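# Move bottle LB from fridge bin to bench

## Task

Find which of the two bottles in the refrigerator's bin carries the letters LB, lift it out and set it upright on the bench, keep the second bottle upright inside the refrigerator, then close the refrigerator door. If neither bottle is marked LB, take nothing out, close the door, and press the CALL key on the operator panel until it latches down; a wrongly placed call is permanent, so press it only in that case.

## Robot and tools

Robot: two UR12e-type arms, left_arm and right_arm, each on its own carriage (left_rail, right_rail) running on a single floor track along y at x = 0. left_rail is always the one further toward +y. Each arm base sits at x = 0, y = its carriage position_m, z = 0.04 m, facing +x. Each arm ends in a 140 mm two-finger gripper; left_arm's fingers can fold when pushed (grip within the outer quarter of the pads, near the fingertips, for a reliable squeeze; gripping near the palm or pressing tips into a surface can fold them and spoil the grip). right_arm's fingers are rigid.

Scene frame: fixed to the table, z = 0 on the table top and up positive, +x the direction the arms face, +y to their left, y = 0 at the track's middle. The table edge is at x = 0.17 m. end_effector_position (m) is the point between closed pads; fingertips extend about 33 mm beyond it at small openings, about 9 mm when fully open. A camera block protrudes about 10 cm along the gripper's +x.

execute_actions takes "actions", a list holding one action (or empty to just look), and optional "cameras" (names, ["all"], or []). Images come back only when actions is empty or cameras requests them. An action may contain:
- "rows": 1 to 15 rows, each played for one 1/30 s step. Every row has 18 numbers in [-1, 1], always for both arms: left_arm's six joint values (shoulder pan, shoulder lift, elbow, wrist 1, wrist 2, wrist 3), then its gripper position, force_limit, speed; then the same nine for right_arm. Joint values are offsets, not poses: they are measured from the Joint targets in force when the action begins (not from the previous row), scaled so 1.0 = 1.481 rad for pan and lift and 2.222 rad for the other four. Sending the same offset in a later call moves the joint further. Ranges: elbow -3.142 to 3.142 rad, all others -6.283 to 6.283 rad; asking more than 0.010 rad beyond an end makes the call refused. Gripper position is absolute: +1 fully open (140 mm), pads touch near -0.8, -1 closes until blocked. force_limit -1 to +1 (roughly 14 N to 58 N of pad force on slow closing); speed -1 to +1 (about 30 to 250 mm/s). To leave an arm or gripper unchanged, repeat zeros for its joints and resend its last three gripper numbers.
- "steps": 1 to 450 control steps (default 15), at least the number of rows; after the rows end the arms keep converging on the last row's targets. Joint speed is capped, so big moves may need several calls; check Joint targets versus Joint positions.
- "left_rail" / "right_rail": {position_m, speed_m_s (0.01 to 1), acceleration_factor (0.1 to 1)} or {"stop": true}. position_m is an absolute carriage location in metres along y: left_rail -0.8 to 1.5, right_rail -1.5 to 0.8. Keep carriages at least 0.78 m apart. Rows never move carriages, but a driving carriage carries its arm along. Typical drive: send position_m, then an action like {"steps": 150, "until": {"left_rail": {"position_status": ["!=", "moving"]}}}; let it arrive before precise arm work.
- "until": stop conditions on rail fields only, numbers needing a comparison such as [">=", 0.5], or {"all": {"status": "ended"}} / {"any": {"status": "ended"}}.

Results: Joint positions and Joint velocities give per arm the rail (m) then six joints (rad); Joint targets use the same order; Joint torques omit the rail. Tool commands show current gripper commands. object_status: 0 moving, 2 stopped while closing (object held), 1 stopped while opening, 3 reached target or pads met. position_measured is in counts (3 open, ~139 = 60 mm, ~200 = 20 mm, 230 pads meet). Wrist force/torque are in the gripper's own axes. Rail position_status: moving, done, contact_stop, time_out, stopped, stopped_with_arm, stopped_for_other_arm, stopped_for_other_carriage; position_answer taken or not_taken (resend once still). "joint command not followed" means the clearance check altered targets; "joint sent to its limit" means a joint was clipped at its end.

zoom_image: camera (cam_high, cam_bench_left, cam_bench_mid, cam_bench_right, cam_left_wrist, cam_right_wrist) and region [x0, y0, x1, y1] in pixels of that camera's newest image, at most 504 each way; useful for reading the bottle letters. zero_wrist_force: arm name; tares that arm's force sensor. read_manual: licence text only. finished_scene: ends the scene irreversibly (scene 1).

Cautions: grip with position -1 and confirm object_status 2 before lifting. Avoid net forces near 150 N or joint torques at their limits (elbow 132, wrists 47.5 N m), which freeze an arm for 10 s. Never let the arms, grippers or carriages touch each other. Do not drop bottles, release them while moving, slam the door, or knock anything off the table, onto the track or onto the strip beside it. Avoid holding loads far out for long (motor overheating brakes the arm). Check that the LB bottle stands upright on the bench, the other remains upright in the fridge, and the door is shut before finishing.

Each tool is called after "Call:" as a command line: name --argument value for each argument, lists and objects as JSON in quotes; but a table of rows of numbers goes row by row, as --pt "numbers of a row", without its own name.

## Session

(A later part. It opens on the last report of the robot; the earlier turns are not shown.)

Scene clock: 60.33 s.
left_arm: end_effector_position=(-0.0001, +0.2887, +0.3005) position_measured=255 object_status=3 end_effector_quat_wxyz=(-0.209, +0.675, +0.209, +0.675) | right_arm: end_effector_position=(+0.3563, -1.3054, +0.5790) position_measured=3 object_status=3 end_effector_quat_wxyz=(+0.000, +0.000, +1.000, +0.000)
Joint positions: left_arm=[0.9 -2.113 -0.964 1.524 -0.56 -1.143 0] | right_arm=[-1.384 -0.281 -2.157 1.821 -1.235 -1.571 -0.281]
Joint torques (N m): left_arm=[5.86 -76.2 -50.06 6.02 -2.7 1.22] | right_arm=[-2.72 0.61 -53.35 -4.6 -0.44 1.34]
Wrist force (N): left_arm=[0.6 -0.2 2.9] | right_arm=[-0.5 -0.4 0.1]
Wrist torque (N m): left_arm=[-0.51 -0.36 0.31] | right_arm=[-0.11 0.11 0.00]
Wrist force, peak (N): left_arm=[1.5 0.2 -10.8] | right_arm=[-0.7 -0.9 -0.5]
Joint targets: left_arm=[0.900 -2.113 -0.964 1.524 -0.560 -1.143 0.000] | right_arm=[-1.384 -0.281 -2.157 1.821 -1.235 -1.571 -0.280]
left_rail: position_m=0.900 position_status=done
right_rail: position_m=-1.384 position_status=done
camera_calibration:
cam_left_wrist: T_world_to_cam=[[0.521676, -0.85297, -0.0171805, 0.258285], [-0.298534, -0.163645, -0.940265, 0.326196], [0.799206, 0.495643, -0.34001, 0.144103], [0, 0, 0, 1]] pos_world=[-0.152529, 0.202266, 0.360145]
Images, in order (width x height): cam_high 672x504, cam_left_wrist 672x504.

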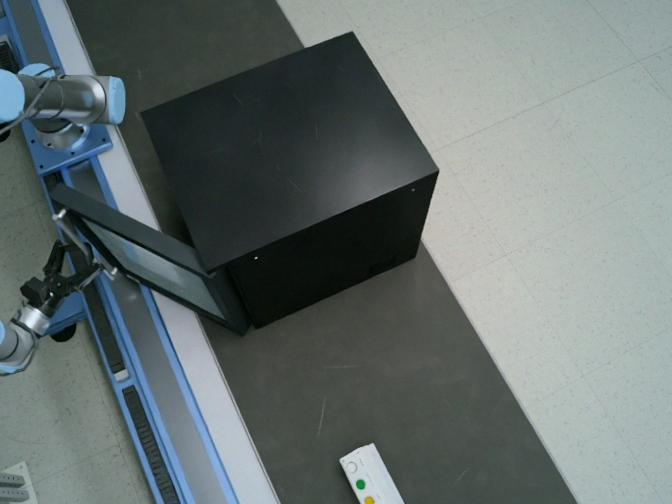

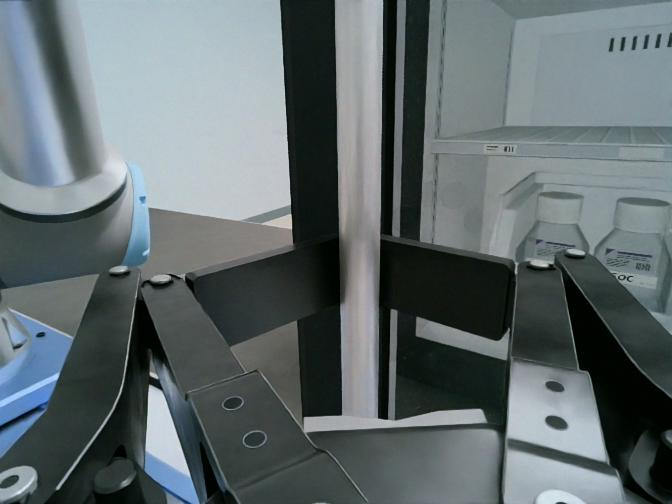

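Call:
execute_actions --actions '[{"rows":[[0,0,0,0,0,0,1,1,-1,0,0,0,0,0,0,1,0,0]],"steps":150}]'

Call:
execute_actions --actions '[{"rows":[[-0.004,0.012,-0.014,0.006,-0.003,0,1,1,-1,0,0,0,0,0,0,1,0,0],[-0.008,0.024,-0.028,0.012,-0.005,0,1,1,-1,0,0,0,0,0,0,1,0,0],[-0.014,0.041,-0.048,0.021,-0.009,0,1,1,-1,0,0,0,0,0,0,1,0,0],[-0.02,0.06,-0.07,0.03,-0.013,0,1,1,-1,0,0,0,0,0,0,1,0,0],[-0.0282,0.0825,-0.097,0.042,-0.0188,0,1,1,-1,0,0,0,0,0,0,1,0,0]],"steps":30}]' --cameras '["cam_left_wrist","cam_high"]'

Scene clock: 67.50 s.
left_arm: end_effector_position=(-0.0001, +0.2887, +0.3005) position_measured=3 object_status=0 end_effector_quat_wxyz=(-0.209, +0.675, +0.209, +0.675) | right_arm: end_effector_position=(+0.3563, -1.3054, +0.5790) position_measured=3 object_status=3 end_effector_quat_wxyz=(+0.000, +0.000, +1.000, +0.000)
Joint positions: left_arm=[0.9 -2.113 -0.964 1.524 -0.56 -1.143 0] | right_arm=[-1.384 -0.281 -2.157 1.821 -1.235 -1.571 -0.281]
Joint torques (N m): left_arm=[-12.91 -88.11 -39.13 2.81 2.06 0.51] | right_arm=[-2.04 0.33 -54.08 -4.39 -0.23 1.72]
Wrist force (N): left_arm=[0.9 -2.6 2.5] | right_arm=[-0.4 -0.5 -0.1]
Wrist torque (N m): left_arm=[-0.73 -0.37 0.32] | right_arm=[-0.11 0.08 0.00]
Wrist force, peak (N): left_arm=[0.0 6.7 7.2] | right_arm=[-0.5 -1.4 -0.2]
Joint targets: left_arm=[0.900 -2.113 -0.964 1.524 -0.560 -1.143 0.000] | right_arm=[-1.384 -0.281 -2.157 1.821 -1.235 -1.571 -0.280]
left_rail: position_m=0.900 position_status=done
right_rail: position_m=-1.384 position_status=done

Scene clock: 68.70 s.
left_arm: end_effector_position=(-0.0802, +0.2303, +0.3006) position_measured=3 object_status=3 end_effector_quat_wxyz=(-0.209, +0.675, +0.209, +0.675) | right_arm: end_effector_position=(+0.3563, -1.3054, +0.5790) position_measured=3 object_status=3 end_effector_quat_wxyz=(+0.000, +0.000, +1.000, +0.000)
Joint positions: left_arm=[0.9 -2.155 -0.842 1.309 -0.467 -1.185 0] | right_arm=[-1.384 -0.281 -2.157 1.821 -1.235 -1.571 -0.281]
Joint torques (N m): left_arm=[-14.39 -87.15 -53.4 6.1 -2.05 0.77] | right_arm=[-2.82 2.63 -54.22 -4.73 -0.57 1.38]
Wrist force (N): left_arm=[1.5 -2.4 2.7] | right_arm=[-0.2 -0.9 0.2]
Wrist torque (N m): left_arm=[-0.70 -0.44 0.28] | right_arm=[-0.20 0.03 -0.01]
Wrist force, peak (N): left_arm=[1.1 -2.7 7.9] | right_arm=[-0.7 -0.9 -0.6]
Joint targets: left_arm=[0.900 -2.155 -0.842 1.309 -0.467 -1.185 0.000] | right_arm=[-1.384 -0.281 -2.157 1.821 -1.235 -1.571 -0.280]
left_rail: position_m=0.900 position_status=done
right_rail: position_m=-1.384 position_status=done
camera_calibration:
cam_left_wrist: T_world_to_cam=[[0.521691, -0.852962, -0.0171308, 0.250244], [-0.298507, -0.163689, -0.940266, 0.292834], [0.799207, 0.495642, -0.34001, 0.2371], [0, 0, 0, 1]] pos_world=[-0.232629, 0.143866, 0.360244]
Images, in order (width x height): cam_high 672x504, cam_left_wrist 672x504.

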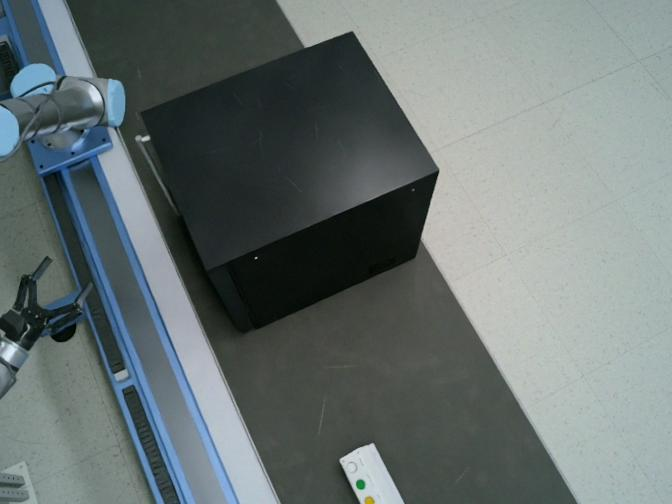

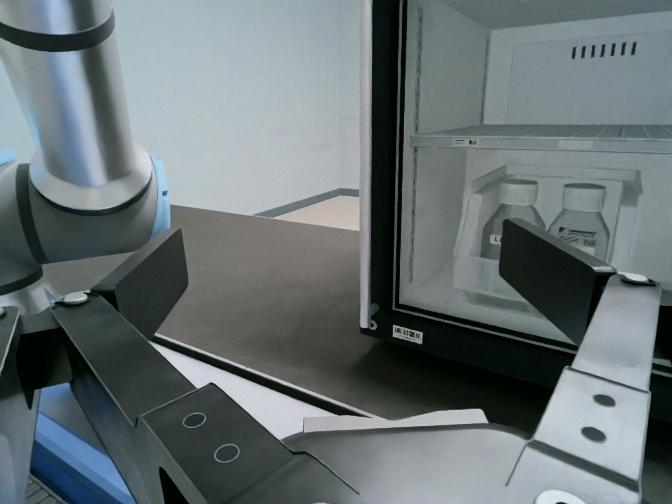

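Call:
execute_actions --actions '[{"rows":[[0,0,0,0,-0.4568,0,1,1,-1,0,0,0,0,0,0,1,0,0]],"steps":35}]'

Call:
execute_actions --actions '[{"rows":[[0,-0.888,0.2304,-0.3456,0,0,1,1,-1,0,0,0,0,0,0,1,0,0]],"right_rail":{"position_m":-0.7},"steps":60}]'

Call:
execute_actions --actions '[{"left_rail":{"position_m":1.3},"rows":[[0,0,0,0,0,0,1,1,-1,0,0,0,0,0,0,1,0,0]],"steps":80}]'

Call:
execute_actions --actions '[{"rows":[[0,0,0,0,0,0,1,1,-1,1,0,0,0,0,0.126,1,0,-1]],"steps":45}]'

Call:
execute_actions --actions '[{"rows":[[0,0,0,0,0,0,1,1,-1,0.2785,0,0,0.4517,-0.6881,0,1,0,-1]],"steps":45}]' --cameras '["cam_high","cam_bench_mid"]'

Scene clock: 72.10 s.
left_arm: end_effector_position=(-0.3765, +0.3780, +0.3006) position_measured=3 object_status=3 end_effector_quat_wxyz=(+0.511, -0.489, -0.511, -0.489) | right_arm: end_effector_position=(+0.3563, -1.3054, +0.5790) position_measured=3 object_status=3 end_effector_quat_wxyz=(+0.000, +0.000, +1.000, +0.000)
Joint positions: left_arm=[0.9 -2.155 -0.842 1.309 -0.467 -2.2 0] | right_arm=[-1.384 -0.281 -2.157 1.821 -1.235 -1.571 -0.281]
Joint torques (N m): left_arm=[6.12 -87.43 -46.97 2.55 -2.57 0.48] | right_arm=[-1.06 0.33 -54.64 -4.63 -0.17 1.4]
Wrist force (N): left_arm=[1.1 -2.4 2.4] | right_arm=[-0.3 -0.4 0.3]
Wrist torque (N m): left_arm=[-0.70 -0.36 0.28] | right_arm=[-0.10 0.08 0.00]
Wrist force, peak (N): left_arm=[1.3 -7.6 3.4] | right_arm=[-0.1 -1.3 -0.2]
Joint targets: left_arm=[0.900 -2.155 -0.842 1.309 -0.467 -2.200 0.000] | right_arm=[-1.384 -0.281 -2.157 1.821 -1.235 -1.571 -0.280]
left_rail: position_m=0.900 position_status=done
right_rail: position_m=-1.384 position_status=done

Scene clock: 74.30 s.
left_arm: end_effector_position=(-0.3091, +0.4799, +0.3248) position_measured=3 object_status=3 end_effector_quat_wxyz=(-0.415, +0.731, +0.518, +0.160) | right_arm: end_effector_position=(+0.3563, -1.0119, +0.5790) position_measured=3 object_status=3 end_effector_quat_wxyz=(+0.000, +0.000, +1.000, +0.000)
Joint positions: left_arm=[0.9 -2.155 -1.431 1.821 -1.235 -2.2 0] | right_arm=[-1.091 -0.281 -2.157 1.821 -1.235 -1.571 -0.28]
Joint torques (N m): left_arm=[-10.87 -72.94 -36.65 -4.75 1.55 -0.13] | right_arm=[-2.21 1.63 -54.44 -4.66 -0.19 1.28]
Wrist force (N): left_arm=[2.0 -2.2 1.4] | right_arm=[0.2 -0.3 0.0]
Wrist torque (N m): left_arm=[-0.47 -0.44 0.16] | right_arm=[-0.08 -0.05 0.00]
Wrist force, peak (N): left_arm=[-8.3 9.0 16.5] | right_arm=[-0.3 3.4 0.0]
Joint targets: left_arm=[0.900 -2.155 -1.431 1.821 -1.235 -2.200 0.000] | right_arm=[-1.091 -0.281 -2.157 1.821 -1.235 -1.571 -0.280]
left_rail: position_m=0.900 position_status=done
right_rail: position_m=-1.091 position_status=stopped_for_other_arm position_answer=taken
led back after a hold (left arm): the arm was led back toward your command in small steps, so it may still be short of it.
joint command not followed: on one or more control steps a check withheld the commanded joint targets of the left arm, and it was not sent them on those steps.
cause: while a carriage moves, is told to move, or has just stopped, the clearance check judges arm commands more strictly, and it could not pass these joint targets: it found too little room between the arms, or a fault had stopped an arm; next, move the arms while the carriages stand.

Scene clock: 77.17 s.
left_arm: end_effector_position=(-0.3091, +0.8799, +0.3248) position_measured=3 object_status=3 end_effector_quat_wxyz=(-0.415, +0.731, +0.518, +0.160) | right_arm: end_effector_position=(+0.3563, -1.0119, +0.5790) position_measured=3 object_status=3 end_effector_quat_wxyz=(+0.000, +0.000, +1.000, +0.000)
Joint positions: left_arm=[1.3 -2.155 -1.431 1.821 -1.235 -2.2 0] | right_arm=[-1.091 -0.281 -2.157 1.821 -1.235 -1.571 -0.28]
Joint torques (N m): left_arm=[-3.9 -50.29 -48.71 1.47 -3.48 0.26] | right_arm=[-2.27 1.9 -54.26 -4.7 -0.49 1.46]
Wrist force (N): left_arm=[1.7 -2.5 1.3] | right_arm=[-0.1 -0.5 0.3]
Wrist torque (N m): left_arm=[-0.52 -0.38 0.17] | right_arm=[-0.11 0.03 0.00]
Wrist force, peak (N): left_arm=[2.2 -2.7 2.8] | right_arm=[-0.7 -0.9 -0.1]
Joint targets: left_arm=[1.300 -2.155 -1.431 1.821 -1.235 -2.200 0.000] | right_arm=[-1.091 -0.281 -2.157 1.821 -1.235 -1.571 -0.280]
left_rail: position_m=1.300 position_status=done
right_rail: position_m=-1.091 position_status=stopped_for_other_arm position_answer=taken

Scene clock: 78.87 s.
left_arm: end_effector_position=(-0.3091, +0.8799, +0.3248) position_measured=3 object_status=3 end_effector_quat_wxyz=(-0.415, +0.731, +0.518, +0.160) | right_arm: end_effector_position=(-0.0464, -0.7286, +0.5790) position_measured=3 object_status=3 end_effector_quat_wxyz=(+0.000, -0.565, +0.825, +0.000)
Joint positions: left_arm=[1.3 -2.155 -1.431 1.821 -1.235 -2.2 0] | right_arm=[-1.09 1.201 -2.157 1.821 -1.235 -1.571 -0.001]
Joint torques (N m): left_arm=[3.07 -44.97 -55.11 1.38 -3.4 0.26] | right_arm=[19.14 12.61 -46.48 -4.55 -0.38 2.03]
Wrist force (N): left_arm=[1.6 -2.7 1.5] | right_arm=[0.1 -1.2 0.0]
Wrist torque (N m): left_arm=[-0.56 -0.36 0.16] | right_arm=[-0.25 -0.03 -0.26]
Wrist force, peak (N): left_arm=[1.9 -2.8 1.8] | right_arm=[-3.8 -11.1 0.7]
Joint targets: left_arm=[1.300 -2.155 -1.431 1.821 -1.235 -2.200 0.000] | right_arm=[-1.091 1.201 -2.157 1.821 -1.235 -1.571 -0.001]
left_rail: position_m=1.300 position_status=done
right_rail: position_m=-1.090 position_m_goal=-1.091 position_status=stopped_for_other_arm position_answer=taken

Scene clock: 81.93 s.
left_arm: end_effector_position=(-0.3091, +0.8799, +0.3248) position_measured=3 object_status=3 end_effector_quat_wxyz=(-0.415, +0.731, +0.518, +0.160) | right_arm: end_effector_position=(+0.1083, -0.9371, +0.7008) position_measured=3 object_status=3 end_effector_quat_wxyz=(-0.072, +0.705, -0.448, +0.545)
Joint positions: left_arm=[1.3 -2.155 -1.431 1.821 -1.235 -2.2 0] | right_arm=[-1.091 1.576 -2.157 1.821 -0.455 -2.553 -0.001]
Joint torques (N m): left_arm=[5.52 -46.54 -60.71 1.34 -3.46 0.26] | right_arm=[17.87 18.97 -45.92 1.7 -5.99 1.71]
Wrist force (N): left_arm=[1.5 -2.6 1.4] | right_arm=[1.6 -1.2 1.1]
Wrist torque (N m): left_arm=[-0.54 -0.34 0.16] | right_arm=[-0.54 -1.00 -0.41]
Wrist force, peak (N): left_arm=[1.8 -3.0 1.6] | right_arm=[-11.0 -5.0 -3.4]
Joint targets: left_arm=[1.300 -2.155 -1.431 1.821 -1.235 -2.200 0.000] | right_arm=[-1.091 1.576 -2.157 1.821 -0.455 -2.553 -0.001]
left_rail: position_m=1.300 position_status=done
right_rail: position_m=-1.091 position_status=stopped_for_other_arm position_answer=taken
led back after a hold (right arm): the arm was led back toward your command in small steps, so it may still be short of it.
joint command not followed: on one or more control steps a check withheld the commanded joint targets of the right arm, and it was not sent them on those steps.
cause: the commanded joint targets, or the way to them, would bring two parts of the arm too close to each other (its gripper and another part of the arm, with joints 5 (wrist 1) to 7 (wrist 3) between them, 52 mm apart when it was first held).
Images, in order (width x height): cam_high 672x504, cam_bench_mid 672x504.

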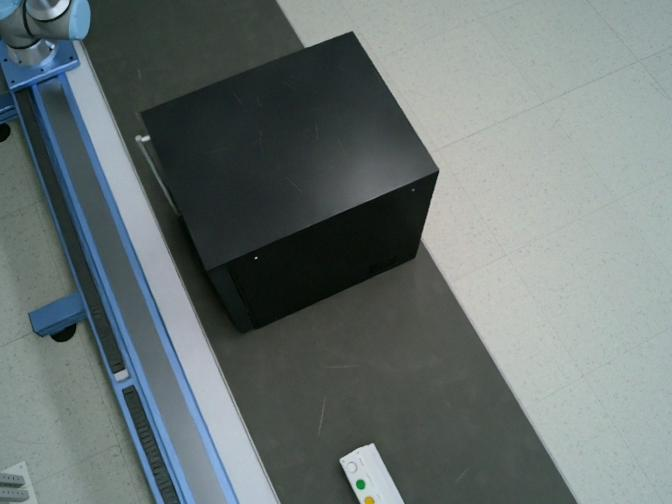

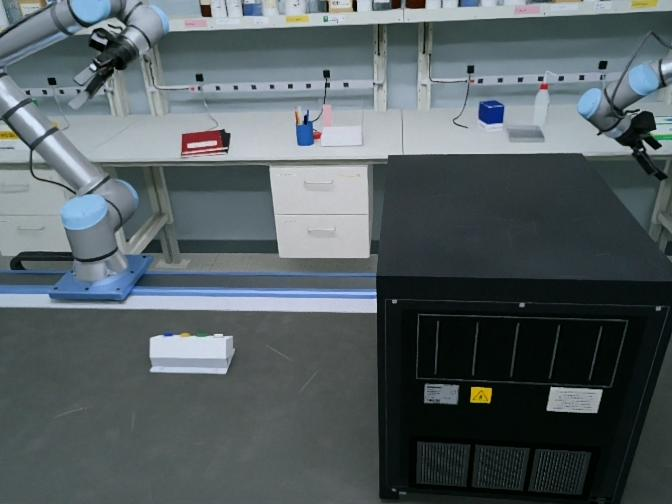

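Call:
execute_actions --actions '[{"rows":[[0,-0.49,0,0,0.283,0,1,1,-1,0.0246,0.6462,-0.1445,0,0,0,1,0,-1]],"steps":45}]'

Call:
execute_actions --actions '[{"rows":[[0,0,0,0,0,0,1,1,-1,0,0,0,0.07,-0.2462,0,1,0,-1]],"steps":30}]'

Call:
execute_actions --actions '[{"right_rail":{"position_m":-0.7},"rows":[[0,0,0,0,0,0,1,1,-1,0,0,0,0,0,0,1,0,-1]],"steps":70}]' --cameras '["cam_right_wrist","cam_high"]'

Scene clock: 84.07 s.
left_arm: end_effector_position=(-0.0315, +0.9366, +0.5791) position_measured=3 object_status=3 end_effector_quat_wxyz=(+0.000, +0.881, +0.474, +0.000) | right_arm: end_effector_position=(+0.0842, -0.4867, +0.4751) position_measured=3 object_status=3 end_effector_quat_wxyz=(+0.139, +0.696, -0.242, +0.662)
Joint positions: left_arm=[1.3 -2.155 -2.157 1.821 -1.235 -1.571 0] | right_arm=[-1.091 1.612 -1.2 1.5 -0.455 -2.553 -0.001]
Joint torques (N m): left_arm=[-12.42 -14.6 -62.15 -3.83 2.54 -0.87] | right_arm=[6.54 -64.22 -40.85 4.78 1.97 1.16]
Wrist force (N): left_arm=[1.3 -3.7 1.5] | right_arm=[1.7 0.6 2.9]
Wrist torque (N m): left_arm=[-0.88 -0.25 -0.07] | right_arm=[0.13 -1.22 -0.48]
Wrist force, peak (N): left_arm=[-16.6 -1.3 11.3] | right_arm=[20.7 -9.0 -4.1]
Joint targets: left_arm=[1.300 -2.155 -2.157 1.821 -1.235 -1.571 0.000] | right_arm=[-1.091 1.612 -1.200 1.500 -0.455 -2.553 -0.001]
left_rail: position_m=1.300 position_status=done
right_rail: position_m=-1.091 position_status=stopped_for_other_arm position_answer=taken

Scene clock: 85.27 s.
left_arm: end_effector_position=(-0.0315, +0.9366, +0.5791) position_measured=3 object_status=3 end_effector_quat_wxyz=(+0.000, +0.881, +0.474, +0.000) | right_arm: end_effector_position=(+0.0842, -0.4867, +0.4751) position_measured=3 object_status=3 end_effector_quat_wxyz=(+0.139, +0.696, -0.242, +0.662)
Joint positions: left_arm=[1.3 -2.155 -2.157 1.821 -1.235 -1.571 0] | right_arm=[-1.091 1.612 -1.2 1.5 -0.455 -2.553 -0.001]
Joint torques (N m): left_arm=[-12.97 -15.33 -63.98 -5.03 2.63 -0.07] | right_arm=[9.76 -65.52 -41 1.9 -0.56 1.39]
Wrist force (N): left_arm=[1.0 -4.0 1.7] | right_arm=[1.2 0.4 2.8]
Wrist torque (N m): left_arm=[-0.93 -0.18 -0.07] | right_arm=[0.09 -1.11 -0.47]
Wrist force, peak (N): left_arm=[1.1 -4.2 1.8] | right_arm=[2.1 0.1 3.4]
Joint targets: left_arm=[1.300 -2.155 -2.157 1.821 -1.235 -1.571 0.000] | right_arm=[-1.091 1.612 -1.200 1.500 -0.455 -2.553 -0.001]
left_rail: position_m=1.300 position_status=done
right_rail: position_m=-1.091 position_status=stopped_for_other_arm position_answer=taken
led back after a hold (right arm): the arm was led back toward your command in small steps, so it may still be short of it.
joint command not followed: on one or more control steps a check withheld the commanded joint targets of the right arm, and it was not sent them on those steps.
cause: the commanded joint targets, or the way to them, would bring two parts of the arm too close to each other (its gripper and another part of the arm, with joints 5 (wrist 1) to 7 (wrist 3) between them, 7 mm apart when it was first held).

Scene clock: 87.80 s.
left_arm: end_effector_position=(-0.0315, +0.9366, +0.5791) position_measured=3 object_status=3 end_effector_quat_wxyz=(+0.000, +0.881, +0.474, +0.000) | right_arm: end_effector_position=(+0.0842, -0.0962, +0.4751) position_measured=3 object_status=3 end_effector_quat_wxyz=(+0.139, +0.696, -0.242, +0.662)
Joint positions: left_arm=[1.3 -2.155 -2.157 1.821 -1.235 -1.571 0] | right_arm=[-0.7 1.612 -1.2 1.5 -0.455 -2.553 -0.001]
Joint torques (N m): left_arm=[-11.92 -13.98 -65.86 -6.66 2.59 -0.66] | right_arm=[9.9 -87.86 -41.05 -2.49 -0.41 1.45]
Wrist force (N): left_arm=[1.3 -3.6 1.7] | right_arm=[2.1 0.1 2.7]
Wrist torque (N m): left_arm=[-0.85 -0.26 -0.06] | right_arm=[0.03 -1.31 -0.48]
Wrist force, peak (N): left_arm=[1.2 -4.4 1.5] | right_arm=[2.3 1.3 3.4]
Joint targets: left_arm=[1.300 -2.155 -2.157 1.821 -1.235 -1.571 0.000] | right_arm=[-0.700 1.612 -1.200 1.500 -0.455 -2.553 -0.001]
left_rail: position_m=1.300 position_status=done
right_rail: position_m=-0.700 position_status=done
camera_calibration:
cam_right_wrist: T_world_to_cam=[[-0.492546, -0.853988, -0.16764, 0.0601396], [-0.281319, 0.338518, -0.897923, 0.490122], [0.823564, -0.395108, -0.406979, 0.27051], [0, 0, 0, 1]] pos_world=[-0.0552801, -0.00767613, 0.560266]
Images, in order (width x height): cam_high 672x504, cam_right_wrist 672x504.

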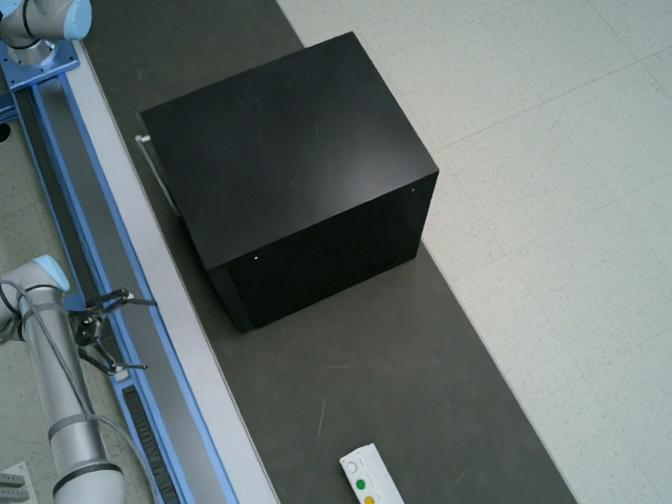

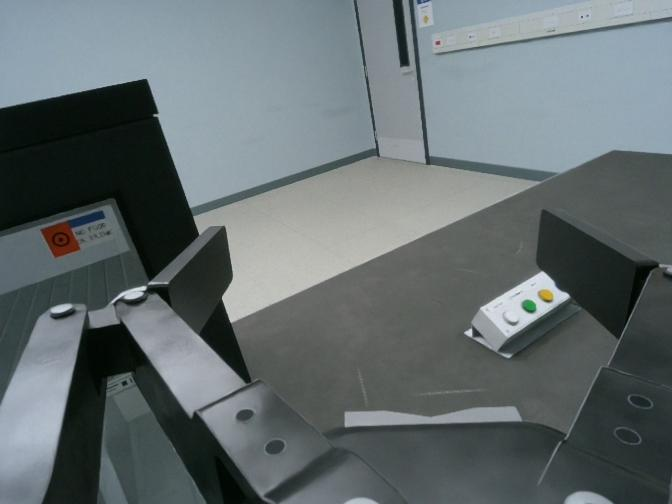

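Call:
execute_actions --actions '[{"rows":[[0,0,0,0,0,0,1,1,-1,0,0,0,-0.05,-0.2462,0,1,0,-1]],"steps":30}]'

Scene clock: 89.37 s.
left_arm: end_effector_position=(-0.0315, +0.9366, +0.5791) position_measured=3 object_status=3 end_effector_quat_wxyz=(+0.000, +0.881, +0.474, +0.000) | right_arm: end_effector_position=(+0.0842, -0.0961, +0.4751) position_measured=3 object_status=3 end_effector_quat_wxyz=(+0.139, +0.696, -0.242, +0.662)
Joint positions: left_arm=[1.3 -2.155 -2.157 1.821 -1.235 -1.571 0] | right_arm=[-0.7 1.612 -1.2 1.5 -0.455 -2.553 -0.001]
Joint torques (N m): left_arm=[-9.67 -10.38 -63.07 -7.22 3.13 -0.54] | right_arm=[9.35 -90.22 -40.62 -1.32 -0.29 1.46]
Wrist force (N): left_arm=[0.9 -3.7 1.3] | right_arm=[1.9 0.1 2.8]
Wrist torque (N m): left_arm=[-0.87 -0.16 -0.06] | right_arm=[0.01 -1.27 -0.47]
Wrist force, peak (N): left_arm=[0.7 -4.4 1.7] | right_arm=[2.0 -0.3 3.4]
Joint targets: left_arm=[1.300 -2.155 -2.157 1.821 -1.235 -1.571 0.000] | right_arm=[-0.700 1.612 -1.200 1.500 -0.455 -2.553 -0.001]
left_rail: position_m=1.300 position_status=done
right_rail: position_m=-0.700 position_status=done
led back after a hold (right arm): the arm was led back toward your command in small steps, so it may still be short of it.
joint command not followed: on one or more control steps a check withheld the commanded joint targets of the right arm, and it was not sent them on those steps.
cause: the commanded joint targets, or the way to them, would bring two parts of the arm too close to each other (its gripper and another part of the arm, with joints 5 (wrist 1) to 7 (wrist 3) between them, 7 mm apart when it was first held).

Call:
execute_actions --actions '[{"rows":[[0,0,0,0,0,0,1,1,-1,0,-0.5402,0.1445,-0.2,0.442,0,1,0,-1]],"steps":45}]'

Call:
execute_actions --actions '[{"rows":[[0,0,0,0,0,0,1,1,-1,-1,0,0,0,0,0,1,0,-1]],"steps":40}]'

Call:
execute_actions --actions '[{"rows":[[0,0,0,0,0,0,1,1,-1,-0.9089,0,0,0,0.8672,0,1,0,-1]],"steps":45}]'

Scene clock: 92.20 s.
left_arm: end_effector_position=(-0.0315, +0.9366, +0.5791) position_measured=3 object_status=3 end_effector_quat_wxyz=(+0.000, +0.881, +0.474, +0.000) | right_arm: end_effector_position=(-0.1844, -0.4553, +0.5228) position_measured=3 object_status=3 end_effector_quat_wxyz=(+0.169, +0.700, -0.671, +0.176)
Joint positions: left_arm=[1.3 -2.155 -2.157 1.821 -1.235 -1.571 0] | right_arm=[-0.7 1.612 -2 1.821 -0.899 -1.571 -0.001]
Joint torques (N m): left_arm=[-10.61 -13.39 -64.19 -6.75 2.65 -0.99] | right_arm=[-19.6 -25.05 -44.36 -6.12 4.76 1.3]
Wrist force (N): left_arm=[1.0 -4.0 1.0] | right_arm=[0.4 0.2 0.4]
Wrist torque (N m): left_arm=[-0.95 -0.17 -0.07] | right_arm=[0.03 -0.45 -0.38]
Wrist force, peak (N): left_arm=[1.0 -4.4 1.6] | right_arm=[4.2 -16.8 -5.7]
Joint targets: left_arm=[1.300 -2.155 -2.157 1.821 -1.235 -1.571 0.000] | right_arm=[-0.700 1.612 -2.000 1.821 -0.899 -1.571 -0.001]
left_rail: position_m=1.300 position_status=done
right_rail: position_m=-0.700 position_status=done

Scene clock: 93.73 s.
left_arm: end_effector_position=(-0.0315, +0.9366, +0.5791) position_measured=3 object_status=3 end_effector_quat_wxyz=(+0.000, +0.881, +0.474, +0.000) | right_arm: end_effector_position=(+0.2272, -0.4944, +0.5228) position_measured=3 object_status=3 end_effector_quat_wxyz=(-0.243, -0.064, +0.968, -0.016)
Joint positions: left_arm=[1.3 -2.155 -2.157 1.821 -1.235 -1.571 0] | right_arm=[-0.7 0.131 -2 1.821 -0.899 -1.571 -0.001]
Joint torques (N m): left_arm=[-10.51 -11.89 -64.01 -6.96 2.57 -0.64] | right_arm=[-21.65 -26.93 -47.88 -0.68 -2.52 1.53]
Wrist force (N): left_arm=[0.8 -3.6 1.3] | right_arm=[0.2 0.2 0.7]
Wrist torque (N m): left_arm=[-0.87 -0.14 -0.07] | right_arm=[0.02 -0.39 -0.35]
Wrist force, peak (N): left_arm=[1.2 -4.3 1.4] | right_arm=[5.5 10.1 3.2]
Joint targets: left_arm=[1.300 -2.155 -2.157 1.821 -1.235 -1.571 0.000] | right_arm=[-0.700 0.131 -2.000 1.821 -0.899 -1.571 -0.001]
left_rail: position_m=1.300 position_status=done
right_rail: position_m=-0.700 position_status=done

Scene clock: 95.43 s.
left_arm: end_effector_position=(-0.0315, +0.9366, +0.5791) position_measured=3 object_status=3 end_effector_quat_wxyz=(+0.000, +0.881, +0.474, +0.000) | right_arm: end_effector_position=(+0.6258, -0.9684, +0.9275) position_measured=3 object_status=3 end_effector_quat_wxyz=(+0.341, +0.480, +0.340, +0.733)
Joint positions: left_arm=[1.3 -2.155 -2.157 1.821 -1.235 -1.571 0] | right_arm=[-0.7 -1.216 -2 1.821 -0.899 0.356 -0.001]
Joint torques (N m): left_arm=[-8.29 -14.08 -64.36 -6.57 2.32 -1.54] | right_arm=[-20.84 -28.45 -53.64 -1.29 7.42 1.3]
Wrist force (N): left_arm=[1.2 -3.9 1.4] | right_arm=[0.5 1.3 3.6]
Wrist torque (N m): left_arm=[-0.92 -0.22 -0.07] | right_arm=[0.83 -0.65 -0.23]
Wrist force, peak (N): left_arm=[0.9 -4.2 1.5] | right_arm=[-9.2 12.5 -3.9]
Joint targets: left_arm=[1.300 -2.155 -2.157 1.821 -1.235 -1.571 0.000] | right_arm=[-0.700 -1.216 -2.000 1.821 -0.899 0.356 -0.001]
left_rail: position_m=1.300 position_status=done
right_rail: position_m=-0.700 position_status=done

Call:
execute_actions --actions '[{"rows":[[0,0,0,0,0,0,1,1,-1,0,-0.2,-0.99,-0.7,0,0,1,0,-1]],"steps":55}]'

Call:
execute_actions --actions '[{"rows":[[0,0,0,0,0,0,1,1,-1,0,-0.125,-0.0736,-0.1025,0,0,1,0,-1],[0,0,0,0,0,0,1,1,-1,0,-0.125,-0.0736,-0.1025,0,0,1,0,-1],[0,0,0,0,0,0,1,1,-1,0,-0.125,-0.0736,-0.1025,0,0,1,0,-1],[0,0,0,0,0,0,1,1,-1,0,-0.25,-0.1472,-0.205,0,0,1,0,-1]],"steps":45}]' --cameras '["cam_right_wrist","cam_high"]'

Scene clock: 97.93 s.
left_arm: end_effector_position=(-0.0315, +0.9366, +0.5791) position_measured=3 object_status=3 end_effector_quat_wxyz=(+0.000, +0.881, +0.474, +0.000) | right_arm: end_effector_position=(+0.1223, +0.3888, +0.7793) position_measured=3 object_status=3 end_effector_quat_wxyz=(-0.361, +0.727, -0.362, +0.458)
Joint positions: left_arm=[1.3 -2.155 -2.157 1.821 -1.235 -1.571 0] | right_arm=[-0.7 -1.216 -2.296 -0.379 -2.455 0.356 -0.001]
Joint torques (N m): left_arm=[-10.51 -12.69 -63.87 -7.34 2.79 -0.82] | right_arm=[-19.93 95.29 40.14 -0.15 -6.05 1.24]
Wrist force (N): left_arm=[0.8 -4.0 1.4] | right_arm=[0.9 -1.3 0.7]
Wrist torque (N m): left_arm=[-0.94 -0.15 -0.07] | right_arm=[-0.65 -0.68 -0.32]
Wrist force, peak (N): left_arm=[1.1 -4.3 1.3] | right_arm=[-29.3 -15.7 -1.8]
Joint targets: left_arm=[1.300 -2.155 -2.157 1.821 -1.235 -1.571 0.000] | right_arm=[-0.700 -1.216 -2.296 -0.379 -2.455 0.356 -0.001]
left_rail: position_m=1.300 position_status=done
right_rail: position_m=-0.700 position_status=done

Scene clock: 99.63 s.
left_arm: end_effector_position=(-0.0315, +0.9366, +0.5791) position_measured=3 object_status=3 end_effector_quat_wxyz=(+0.000, +0.881, +0.474, +0.000) | right_arm: end_effector_position=(+0.1208, +0.3928, +0.2504) position_measured=3 object_status=3 end_effector_quat_wxyz=(+0.000, +0.707, +0.000, +0.707)
Joint positions: left_arm=[1.3 -2.155 -2.157 1.821 -1.235 -1.571 0] | right_arm=[-0.7 -1.216 -2.666 -0.706 -2.91 0.356 -0.001]
Joint torques (N m): left_arm=[-7.72 -14.69 -64.27 -6.89 2.63 -0.82] | right_arm=[0.25 117.55 38.54 -4.91 -3.14 1.14]
Wrist force (N): left_arm=[0.8 -3.6 1.3] | right_arm=[1.9 0.1 3.1]
Wrist torque (N m): left_arm=[-0.85 -0.13 -0.07] | right_arm=[0.03 -1.28 -0.44]
Wrist force, peak (N): left_arm=[0.9 -4.3 1.5] | right_arm=[39.0 -36.5 -14.0]
Joint targets: left_arm=[1.300 -2.155 -2.157 1.821 -1.235 -1.571 0.000] | right_arm=[-0.700 -1.216 -2.666 -0.706 -2.910 0.356 -0.001]
left_rail: position_m=1.300 position_status=done
right_rail: position_m=-0.700 position_status=done
camera_calibration:
cam_right_wrist: T_world_to_cam=[[0.0318201, -0.998764, -0.0381764, 0.419195], [-0.337494, 0.0252157, -0.94099, 0.273747], [0.94079, 0.0428267, -0.336274, 0.13823], [0, 0, 0, 1]] pos_world=[-0.0509964, 0.405854, 0.32008]
Images, in order (width x height): cam_high 672x504, cam_right_wrist 672x504.

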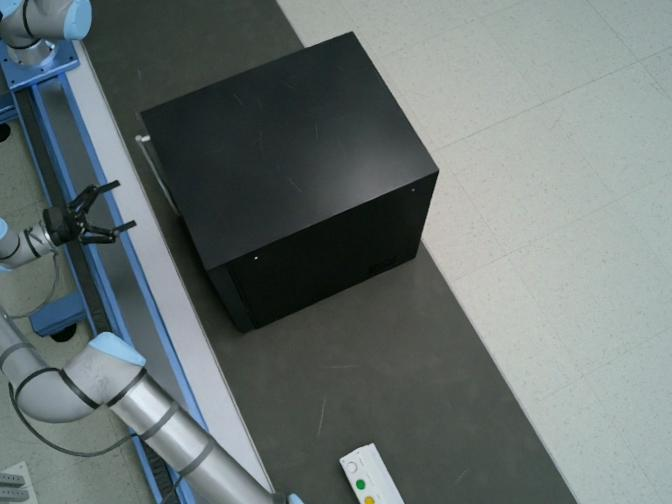

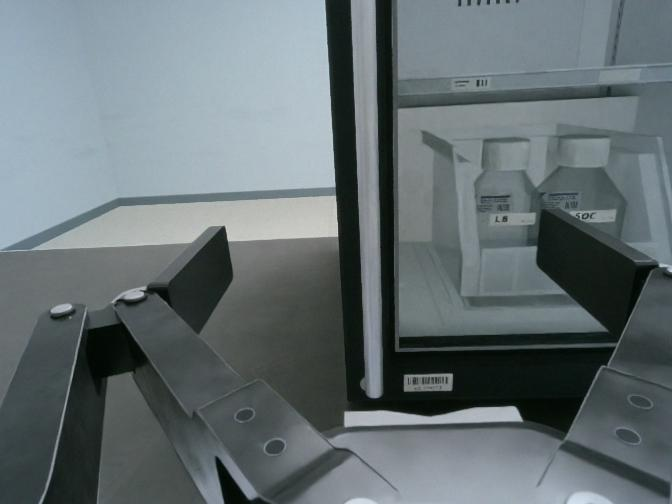

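Call:
execute_actions --actions '[{"rows":[[0,0,0,0,0,0,1,1,-1,-0.02,0.007,-0.01,0.005,-0.014,0,1,0,-1],[0,0,0,0,0,0,1,1,-1,-0.02,0.007,-0.01,0.005,-0.014,0,1,0,-1],[0,0,0,0,0,0,1,1,-1,-0.045,0.016,-0.021,0.01,-0.03,0,1,0,-1],[0,0,0,0,0,0,1,1,-1,-0.0678,0.0243,-0.0325,0.0158,-0.0457,0,1,0,-1]],"steps":30}]'

Call:
execute_actions --actions '[{"rows":[[0,0,0,0,0,0,1,1,-1,0,0,0,0,0,0,-1,0,-1]],"steps":160}]' --cameras '["cam_right_wrist"]'

Scene clock: 101.40 s.
left_arm: end_effector_position=(-0.0315, +0.9366, +0.5791) position_measured=3 object_status=3 end_effector_quat_wxyz=(+0.000, +0.881, +0.474, +0.000) | right_arm: end_effector_position=(+0.2355, +0.3946, +0.2499) position_measured=3 object_status=3 end_effector_quat_wxyz=(+0.000, +0.707, +0.000, +0.707)
Joint positions: left_arm=[1.3 -2.155 -2.157 1.821 -1.235 -1.571 0] | right_arm=[-0.7 -1.316 -2.63 -0.778 -2.875 0.255 -0.001]
Joint torques (N m): left_arm=[-10.58 -11.3 -63.97 -7.05 2.32 -1.33] | right_arm=[-19.8 141.04 37.75 2.83 -4.41 1.05]
Wrist force (N): left_arm=[0.9 -4.1 1.5] | right_arm=[1.7 -0.1 3.4]
Wrist torque (N m): left_arm=[-0.96 -0.16 -0.07] | right_arm=[0.00 -1.26 -0.42]
Wrist force, peak (N): left_arm=[1.5 -4.0 1.9] | right_arm=[2.6 -0.3 18.4]
Joint targets: left_arm=[1.300 -2.155 -2.157 1.821 -1.235 -1.571 0.000] | right_arm=[-0.700 -1.316 -2.630 -0.778 -2.875 0.255 -0.001]
left_rail: position_m=1.300 position_status=done
right_rail: position_m=-0.700 position_status=done

Scene clock: 106.93 s.
left_arm: end_effector_position=(-0.0315, +0.9366, +0.5791) position_measured=3 object_status=3 end_effector_quat_wxyz=(+0.000, +0.881, +0.474, +0.000) | right_arm: end_effector_position=(+0.2355, +0.3946, +0.2499) position_measured=210 object_status=2 end_effector_quat_wxyz=(+0.000, +0.707, +0.000, +0.707)
Joint positions: left_arm=[1.3 -2.155 -2.157 1.821 -1.235 -1.571 0] | right_arm=[-0.7 -1.316 -2.63 -0.778 -2.875 0.255 -0.001]
Joint torques (N m): left_arm=[-7.42 -12.68 -62.98 -7.27 2.41 -1.25] | right_arm=[-5.21 130.71 60.79 3.02 -13.64 1.46]
Wrist force (N): left_arm=[1.2 -4.0 1.3] | right_arm=[1.6 37.1 -4.9]
Wrist torque (N m): left_arm=[-0.94 -0.22 -0.06] | right_arm=[-0.01 -1.29 0.00]
Wrist force, peak (N): left_arm=[1.2 -4.3 1.2] | right_arm=[1.7 37.2 -4.8]
Joint targets: left_arm=[1.300 -2.155 -2.157 1.821 -1.235 -1.571 0.000] | right_arm=[-0.700 -1.316 -2.630 -0.778 -2.875 0.255 -0.001]
left_rail: position_m=1.300 position_status=done
right_rail: position_m=-0.700 position_status=done
camera_calibration:
cam_right_wrist: T_world_to_cam=[[0.0329722, -0.998767, -0.0370998, 0.416718], [-0.337196, 0.0238271, -0.941133, 0.312503], [0.940857, 0.0435411, -0.335995, 0.0297964], [0, 0, 0, 1]] pos_world=[0.0636006, 0.407461, 0.319579]
Images, in order (width x height): cam_right_wrist 672x504.

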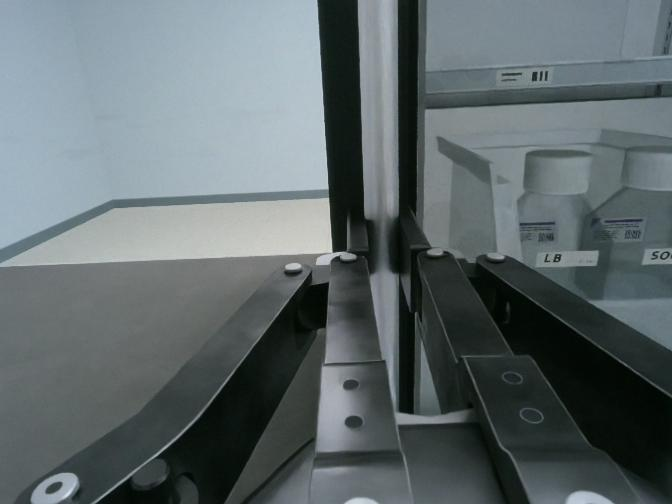

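Call:
execute_actions --actions '[{"rows":[[0,0,0,0,0,0,1,1,-1,0.008,0.0124,-0.0161,0.0078,-0.006,0,-1,0,-1],[0,0,0,0,0,0,1,1,-1,0.008,0.0124,-0.0161,0.0078,-0.006,0,-1,0,-1],[0,0,0,0,0,0,1,1,-1,0.016,0.0248,-0.0322,0.0156,-0.012,0,-1,0,-1],[0,0,0,0,0,0,1,1,-1,0.016,0.0248,-0.0322,0.0156,-0.012,0,-1,0,-1],[0,0,0,0,0,0,1,1,-1,0.024,0.0372,-0.0483,0.0234,-0.018,0,-1,0,-1],[0,0,0,0,0,0,1,1,-1,0.024,0.0372,-0.0483,0.0234,-0.018,0,-1,0,-1],[0,0,0,0,0,0,1,1,-1,0.032,0.0497,-0.0645,0.0313,-0.024,0,-1,0,-1],[0,0,0,0,0,0,1,1,-1,0.032,0.0497,-0.0645,0.0313,-0.024,0,-1,0,-1],[0,0,0,0,0,0,1,1,-1,0.0397,0.0621,-0.0806,0.0391,-0.03,0,-1,0,-1],[0,0,0,0,0,0,1,1,-1,0.0397,0.0621,-0.0806,0.0391,-0.03,0,-1,0,-1],[0,0,0,0,0,0,1,1,-1,0.0476,0.0746,-0.0967,0.047,-0.036,0,-1,0,-1],[0,0,0,0,0,0,1,1,-1,0.0556,0.087,-0.1128,0.0548,-0.042,0,-1,0,-1],[0,0,0,0,0,0,1,1,-1,0.0635,0.0994,-0.1289,0.0626,-0.0477,0,-1,0,-1]],"steps":35}]' --cameras '["cam_right_wrist","cam_high"]'

Scene clock: 110.30 s.
left_arm: end_effector_position=(-0.0315, +0.9366, +0.5791) position_measured=3 object_status=3 end_effector_quat_wxyz=(+0.000, +0.881, +0.474, +0.000) | right_arm: end_effector_position=(+0.1523, +0.3762, +0.2500) position_measured=210 object_status=2 end_effector_quat_wxyz=(-0.070, +0.704, +0.071, +0.704)
Joint positions: left_arm=[1.3 -2.155 -2.157 1.821 -1.235 -1.571 0] | right_arm=[-0.7 -1.222 -2.483 -1.065 -2.736 0.148 -0.001]
Joint torques (N m): left_arm=[-7.72 -9.22 -63.7 -6.53 2.53 -1.39] | right_arm=[26.87 136.83 44.98 4.76 -9.45 1.22]
Wrist force (N): left_arm=[1.2 -3.9 1.2] | right_arm=[-3.9 18.4 5.1]
Wrist torque (N m): left_arm=[-0.92 -0.22 -0.07] | right_arm=[0.03 -1.39 0.23]
Wrist force, peak (N): left_arm=[1.1 -4.3 1.5] | right_arm=[-48.0 90.0 9.1]
Joint targets: left_arm=[1.300 -2.155 -2.157 1.821 -1.235 -1.571 0.000] | right_arm=[-0.700 -1.222 -2.483 -1.065 -2.736 0.149 -0.001]
left_rail: position_m=1.300 position_status=done
right_rail: position_m=-0.700 position_status=done
camera_calibration:
cam_right_wrist: T_world_to_cam=[[0.230805, -0.972292, -0.0371101, 0.360956], [-0.335197, -0.043649, -0.941136, 0.310069], [0.91344, 0.229659, -0.335984, 0.043057], [0, 0, 0, 1]] pos_world=[-0.0187064, 0.354601, 0.319679]
Images, in order (width x height): cam_high 672x504, cam_right_wrist 672x504.

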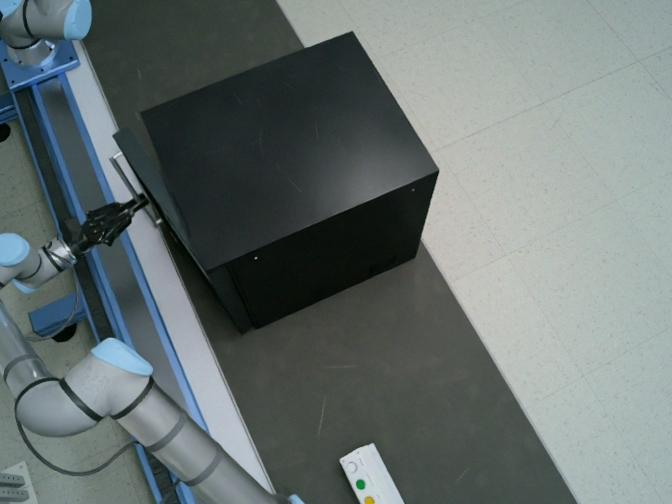

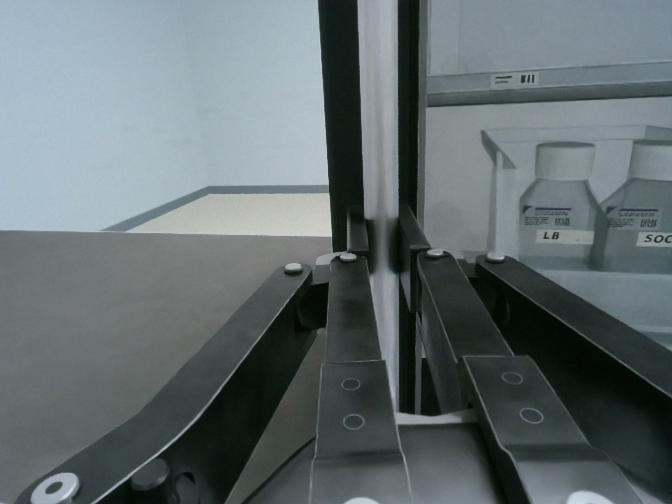

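Call:
execute_actions --actions '[{"rows":[[0,0,0,0,0,0,1,1,-1,0.0064,0.01,-0.0125,0.0058,-0.0047,0,-1,0,-1],[0,0,0,0,0,0,1,1,-1,0.0129,0.0195,-0.0245,0.0115,-0.0094,0,-1,0,-1],[0,0,0,0,0,0,1,1,-1,0.0193,0.0287,-0.0362,0.017,-0.0141,0,-1,0,-1],[0,0,0,0,0,0,1,1,-1,0.0257,0.0379,-0.0478,0.0225,-0.0189,0,-1,0,-1],[0,0,0,0,0,0,1,1,-1,0.0322,0.0471,-0.0594,0.028,-0.0236,0,-1,0,-1],[0,0,0,0,0,0,1,1,-1,0.0386,0.0563,-0.071,0.0335,-0.0283,0,-1,0,-1],[0,0,0,0,0,0,1,1,-1,0.045,0.0655,-0.0826,0.039,-0.033,0,-1,0,-1],[0,0,0,0,0,0,1,1,-1,0.0515,0.0747,-0.0942,0.0445,-0.0377,0,-1,0,-1],[0,0,0,0,0,0,1,1,-1,0.0579,0.0839,-0.1058,0.0498,-0.0424,0,-1,0,-1],[0,0,0,0,0,0,1,1,-1,0.0643,0.0931,-0.1174,0.0551,-0.0471,0,-1,0,-1],[0,0,0,0,0,0,1,1,-1,0.0708,0.1023,-0.129,0.0605,-0.0518,0,-1,0,-1],[0,0,0,0,0,0,1,1,-1,0.0772,0.1115,-0.1405,0.0659,-0.0566,0,-1,0,-1],[0,0,0,0,0,0,1,1,-1,0.0836,0.1207,-0.152,0.0713,-0.0613,0,-1,0,-1],[0,0,0,0,0,0,1,1,-1,0.09,0.1299,-0.1632,0.0766,-0.066,0,-1,0,-1],[0,0,0,0,0,0,1,1,-1,0.0965,0.139,-0.1744,0.0818,-0.0707,0,-1,0,-1]],"steps":35}]' --cameras '["cam_right_wrist","cam_high"]'

Scene clock: 112.47 s.
left_arm: end_effector_position=(-0.0315, +0.9366, +0.5791) position_measured=3 object_status=3 end_effector_quat_wxyz=(+0.000, +0.881, +0.474, +0.000) | right_arm: end_effector_position=(+0.0398, +0.3155, +0.2501) position_measured=210 object_status=2 end_effector_quat_wxyz=(-0.175, +0.685, +0.175, +0.685)
Joint positions: left_arm=[1.3 -2.155 -2.157 1.821 -1.235 -1.571 0] | right_arm=[-0.7 -1.079 -2.277 -1.452 -2.554 -0.009 -0.001]
Joint torques (N m): left_arm=[-7.49 -13.23 -63.26 -7.13 2.16 -1.1] | right_arm=[-53.66 122.96 -11.27 -9.45 36.45 0.44]
Wrist force (N): left_arm=[1.1 -4.1 1.0] | right_arm=[-5.2 -106.3 -4.8]
Wrist torque (N m): left_arm=[-0.97 -0.21 -0.07] | right_arm=[0.27 -1.37 -0.25]
Wrist force, peak (N): left_arm=[1.2 -4.2 1.5] | right_arm=[-5.2 -106.3 -4.8]
Joint targets: left_arm=[1.300 -2.155 -2.157 1.821 -1.235 -1.571 0.000] | right_arm=[-0.700 -1.079 -2.277 -1.452 -2.554 -0.009 -0.001]
left_rail: position_m=1.300 position_status=done
right_rail: position_m=-0.700 position_status=done
camera_calibration:
cam_right_wrist: T_world_to_cam=[[0.507992, -0.860556, -0.0372627, 0.281688], [-0.307449, -0.140739, -0.941099, 0.29931], [0.804624, 0.489527, -0.336071, 0.0821318], [0, 0, 0, 1]] pos_world=[-0.117158, 0.244327, 0.319779]
Images, in order (width x height): cam_high 672x504, cam_right_wrist 672x504.

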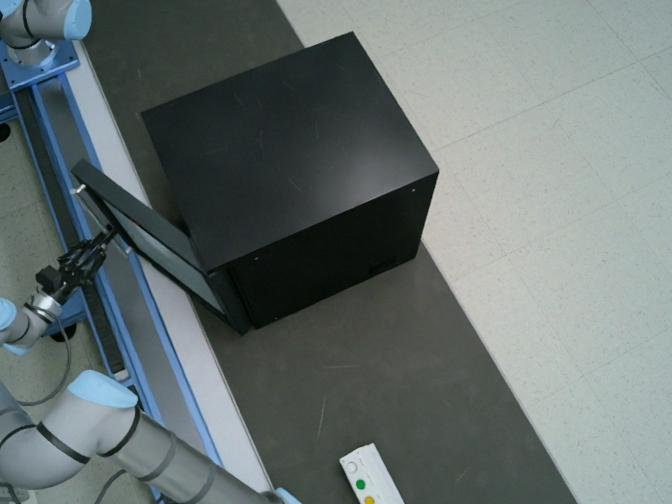

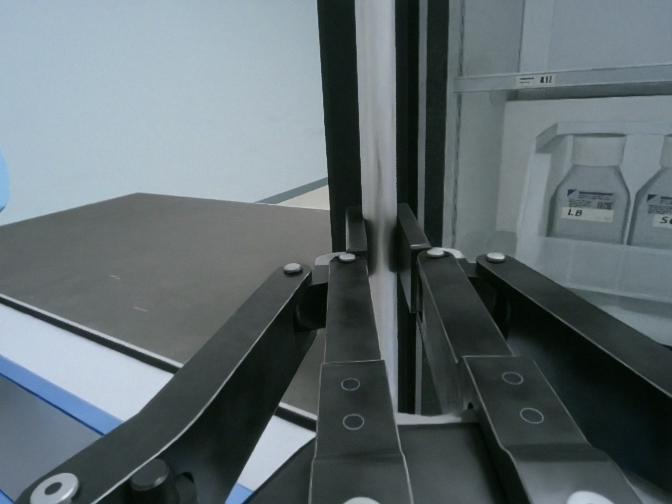

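Call:
execute_actions --actions '[{"rows":[[0,0,0,0,0,0,1,1,-1,0.0066,0.0085,-0.0101,0.0044,-0.0046,0,-1,0,-1],[0,0,0,0,0,0,1,1,-1,0.0132,0.017,-0.0202,0.0088,-0.0092,0,-1,0,-1],[0,0,0,0,0,0,1,1,-1,0.0197,0.0255,-0.0303,0.0133,-0.0139,0,-1,0,-1],[0,0,0,0,0,0,1,1,-1,0.0263,0.034,-0.0403,0.0177,-0.0185,0,-1,0,-1],[0,0,0,0,0,0,1,1,-1,0.0329,0.0425,-0.0504,0.0221,-0.0231,0,-1,0,-1],[0,0,0,0,0,0,1,1,-1,0.0394,0.051,-0.0605,0.0265,-0.0277,0,-1,0,-1],[0,0,0,0,0,0,1,1,-1,0.046,0.0595,-0.0706,0.0309,-0.0323,0,-1,0,-1],[0,0,0,0,0,0,1,1,-1,0.0526,0.068,-0.0807,0.0354,-0.037,0,-1,0,-1],[0,0,0,0,0,0,1,1,-1,0.0592,0.0765,-0.0908,0.0398,-0.0416,0,-1,0,-1],[0,0,0,0,0,0,1,1,-1,0.0657,0.085,-0.1009,0.0442,-0.0462,0,-1,0,-1],[0,0,0,0,0,0,1,1,-1,0.0723,0.0935,-0.111,0.0486,-0.0508,0,-1,0,-1],[0,0,0,0,0,0,1,1,-1,0.0789,0.102,-0.121,0.053,-0.0554,0,-1,0,-1],[0,0,0,0,0,0,1,1,-1,0.0854,0.1105,-0.1311,0.0575,-0.0601,0,-1,0,-1],[0,0,0,0,0,0,1,1,-1,0.092,0.119,-0.1412,0.0619,-0.0647,0,-1,0,-1],[0,0,0,0,0,0,1,1,-1,0.0986,0.1275,-0.1513,0.0663,-0.0693,0,-1,0,-1]],"steps":35}]'

Scene clock: 115.23 s.
left_arm: end_effector_position=(-0.0315, +0.9366, +0.5791) position_measured=3 object_status=3 end_effector_quat_wxyz=(+0.000, +0.881, +0.474, +0.000) | right_arm: end_effector_position=(-0.0559, +0.2323, +0.2500) position_measured=210 object_status=2 end_effector_quat_wxyz=(-0.275, +0.651, +0.276, +0.651)
Joint positions: left_arm=[1.3 -2.155 -2.157 1.821 -1.235 -1.571 0] | right_arm=[-0.7 -0.933 -2.088 -1.788 -2.407 -0.163 -0.001]
Joint torques (N m): left_arm=[-5.29 -12.69 -63.56 -6.8 2.03 -1.07] | right_arm=[1.23 94.85 18.23 1.53 2.94 -0.34]
Wrist force (N): left_arm=[1.3 -4.0 1.6] | right_arm=[3.9 -19.3 2.0]
Wrist torque (N m): left_arm=[-0.94 -0.25 -0.06] | right_arm=[-0.12 -1.29 -0.18]
Wrist force, peak (N): left_arm=[1.2 -4.3 1.5] | right_arm=[-5.5 -110.2 0.1]
Joint targets: left_arm=[1.300 -2.155 -2.157 1.821 -1.235 -1.571 0.000] | right_arm=[-0.700 -0.933 -2.088 -1.788 -2.407 -0.163 -0.001]
left_rail: position_m=1.300 position_status=done
right_rail: position_m=-0.700 position_status=done

Good. Next segment.

Call:
execute_actions --actions '[{"rows":[[0,0,0,0,0,0,1,1,-1,0.0068,0.0094,-0.0101,0.0038,-0.0045,0,-1,0,-1],[0,0,0,0,0,0,1,1,-1,0.0136,0.0187,-0.0202,0.0077,-0.0089,0,-1,0,-1],[0,0,0,0,0,0,1,1,-1,0.0204,0.0281,-0.0303,0.0115,-0.0134,0,-1,0,-1],[0,0,0,0,0,0,1,1,-1,0.0272,0.0374,-0.0403,0.0154,-0.0179,0,-1,0,-1],[0,0,0,0,0,0,1,1,-1,0.034,0.0468,-0.0504,0.0192,-0.0223,0,-1,0,-1],[0,0,0,0,0,0,1,1,-1,0.0408,0.0562,-0.0605,0.023,-0.0268,0,-1,0,-1],[0,0,0,0,0,0,1,1,-1,0.0476,0.0655,-0.0706,0.0269,-0.0313,0,-1,0,-1],[0,0,0,0,0,0,1,1,-1,0.0544,0.0749,-0.0807,0.0307,-0.0357,0,-1,0,-1],[0,0,0,0,0,0,1,1,-1,0.0612,0.0842,-0.0908,0.0346,-0.0402,0,-1,0,-1],[0,0,0,0,0,0,1,1,-1,0.068,0.0936,-0.1009,0.0384,-0.0447,0,-1,0,-1],[0,0,0,0,0,0,1,1,-1,0.0748,0.103,-0.111,0.0422,-0.0491,0,-1,0,-1],[0,0,0,0,0,0,1,1,-1,0.0816,0.1123,-0.121,0.0461,-0.0536,0,-1,0,-1],[0,0,0,0,0,0,1,1,-1,0.0884,0.1217,-0.1311,0.0499,-0.0581,0,-1,0,-1],[0,0,0,0,0,0,1,1,-1,0.0952,0.131,-0.1412,0.0538,-0.0625,0,-1,0,-1],[0,0,0,0,0,0,1,1,-1,0.102,0.1404,-0.1513,0.0576,-0.067,0,-1,0,-1]],"steps":35}]' --cameras '["cam_high"]'

Scene clock: 117.17 s.
left_arm: end_effector_position=(-0.0315, +0.9366, +0.5791) position_measured=3 object_status=3 end_effector_quat_wxyz=(+0.000, +0.881, +0.474, +0.000) | right_arm: end_effector_position=(-0.1190, +0.1204, +0.2501) position_measured=210 object_status=2 end_effector_quat_wxyz=(-0.369, +0.603, +0.370, +0.603)
Joint positions: left_arm=[1.3 -2.155 -2.157 1.821 -1.235 -1.571 0] | right_arm=[-0.7 -0.782 -1.88 -2.124 -2.279 -0.311 -0.001]
Joint torques (N m): left_arm=[-6.81 -13.53 -63.49 -6.68 2.25 -1.72] | right_arm=[-53.88 65.87 -30.59 -7.76 30.64 -0.96]
Wrist force (N): left_arm=[0.8 -4.0 1.3] | right_arm=[17.5 -91.4 -0.9]
Wrist torque (N m): left_arm=[-0.94 -0.14 -0.07] | right_arm=[0.17 -1.39 -0.17]
Wrist force, peak (N): left_arm=[1.3 -4.3 1.4] | right_arm=[17.5 -91.4 -0.9]
Joint targets: left_arm=[1.300 -2.155 -2.157 1.821 -1.235 -1.571 0.000] | right_arm=[-0.700 -0.782 -1.880 -2.124 -2.279 -0.311 -0.001]
left_rail: position_m=1.300 position_status=done
right_rail: position_m=-0.700 position_status=done
Images, in order (width x height): cam_high 672x504.

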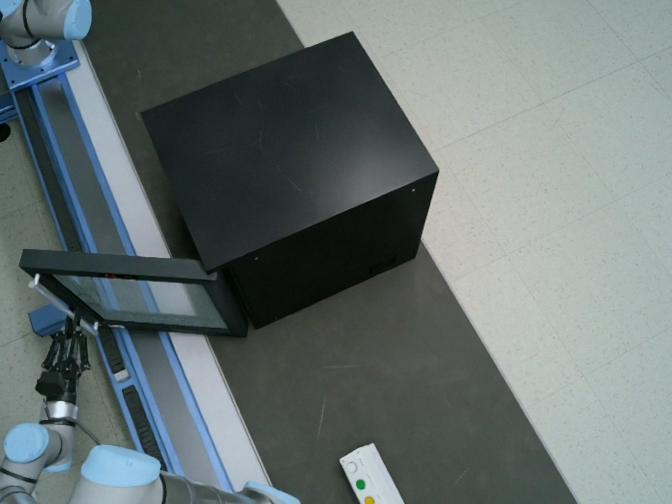

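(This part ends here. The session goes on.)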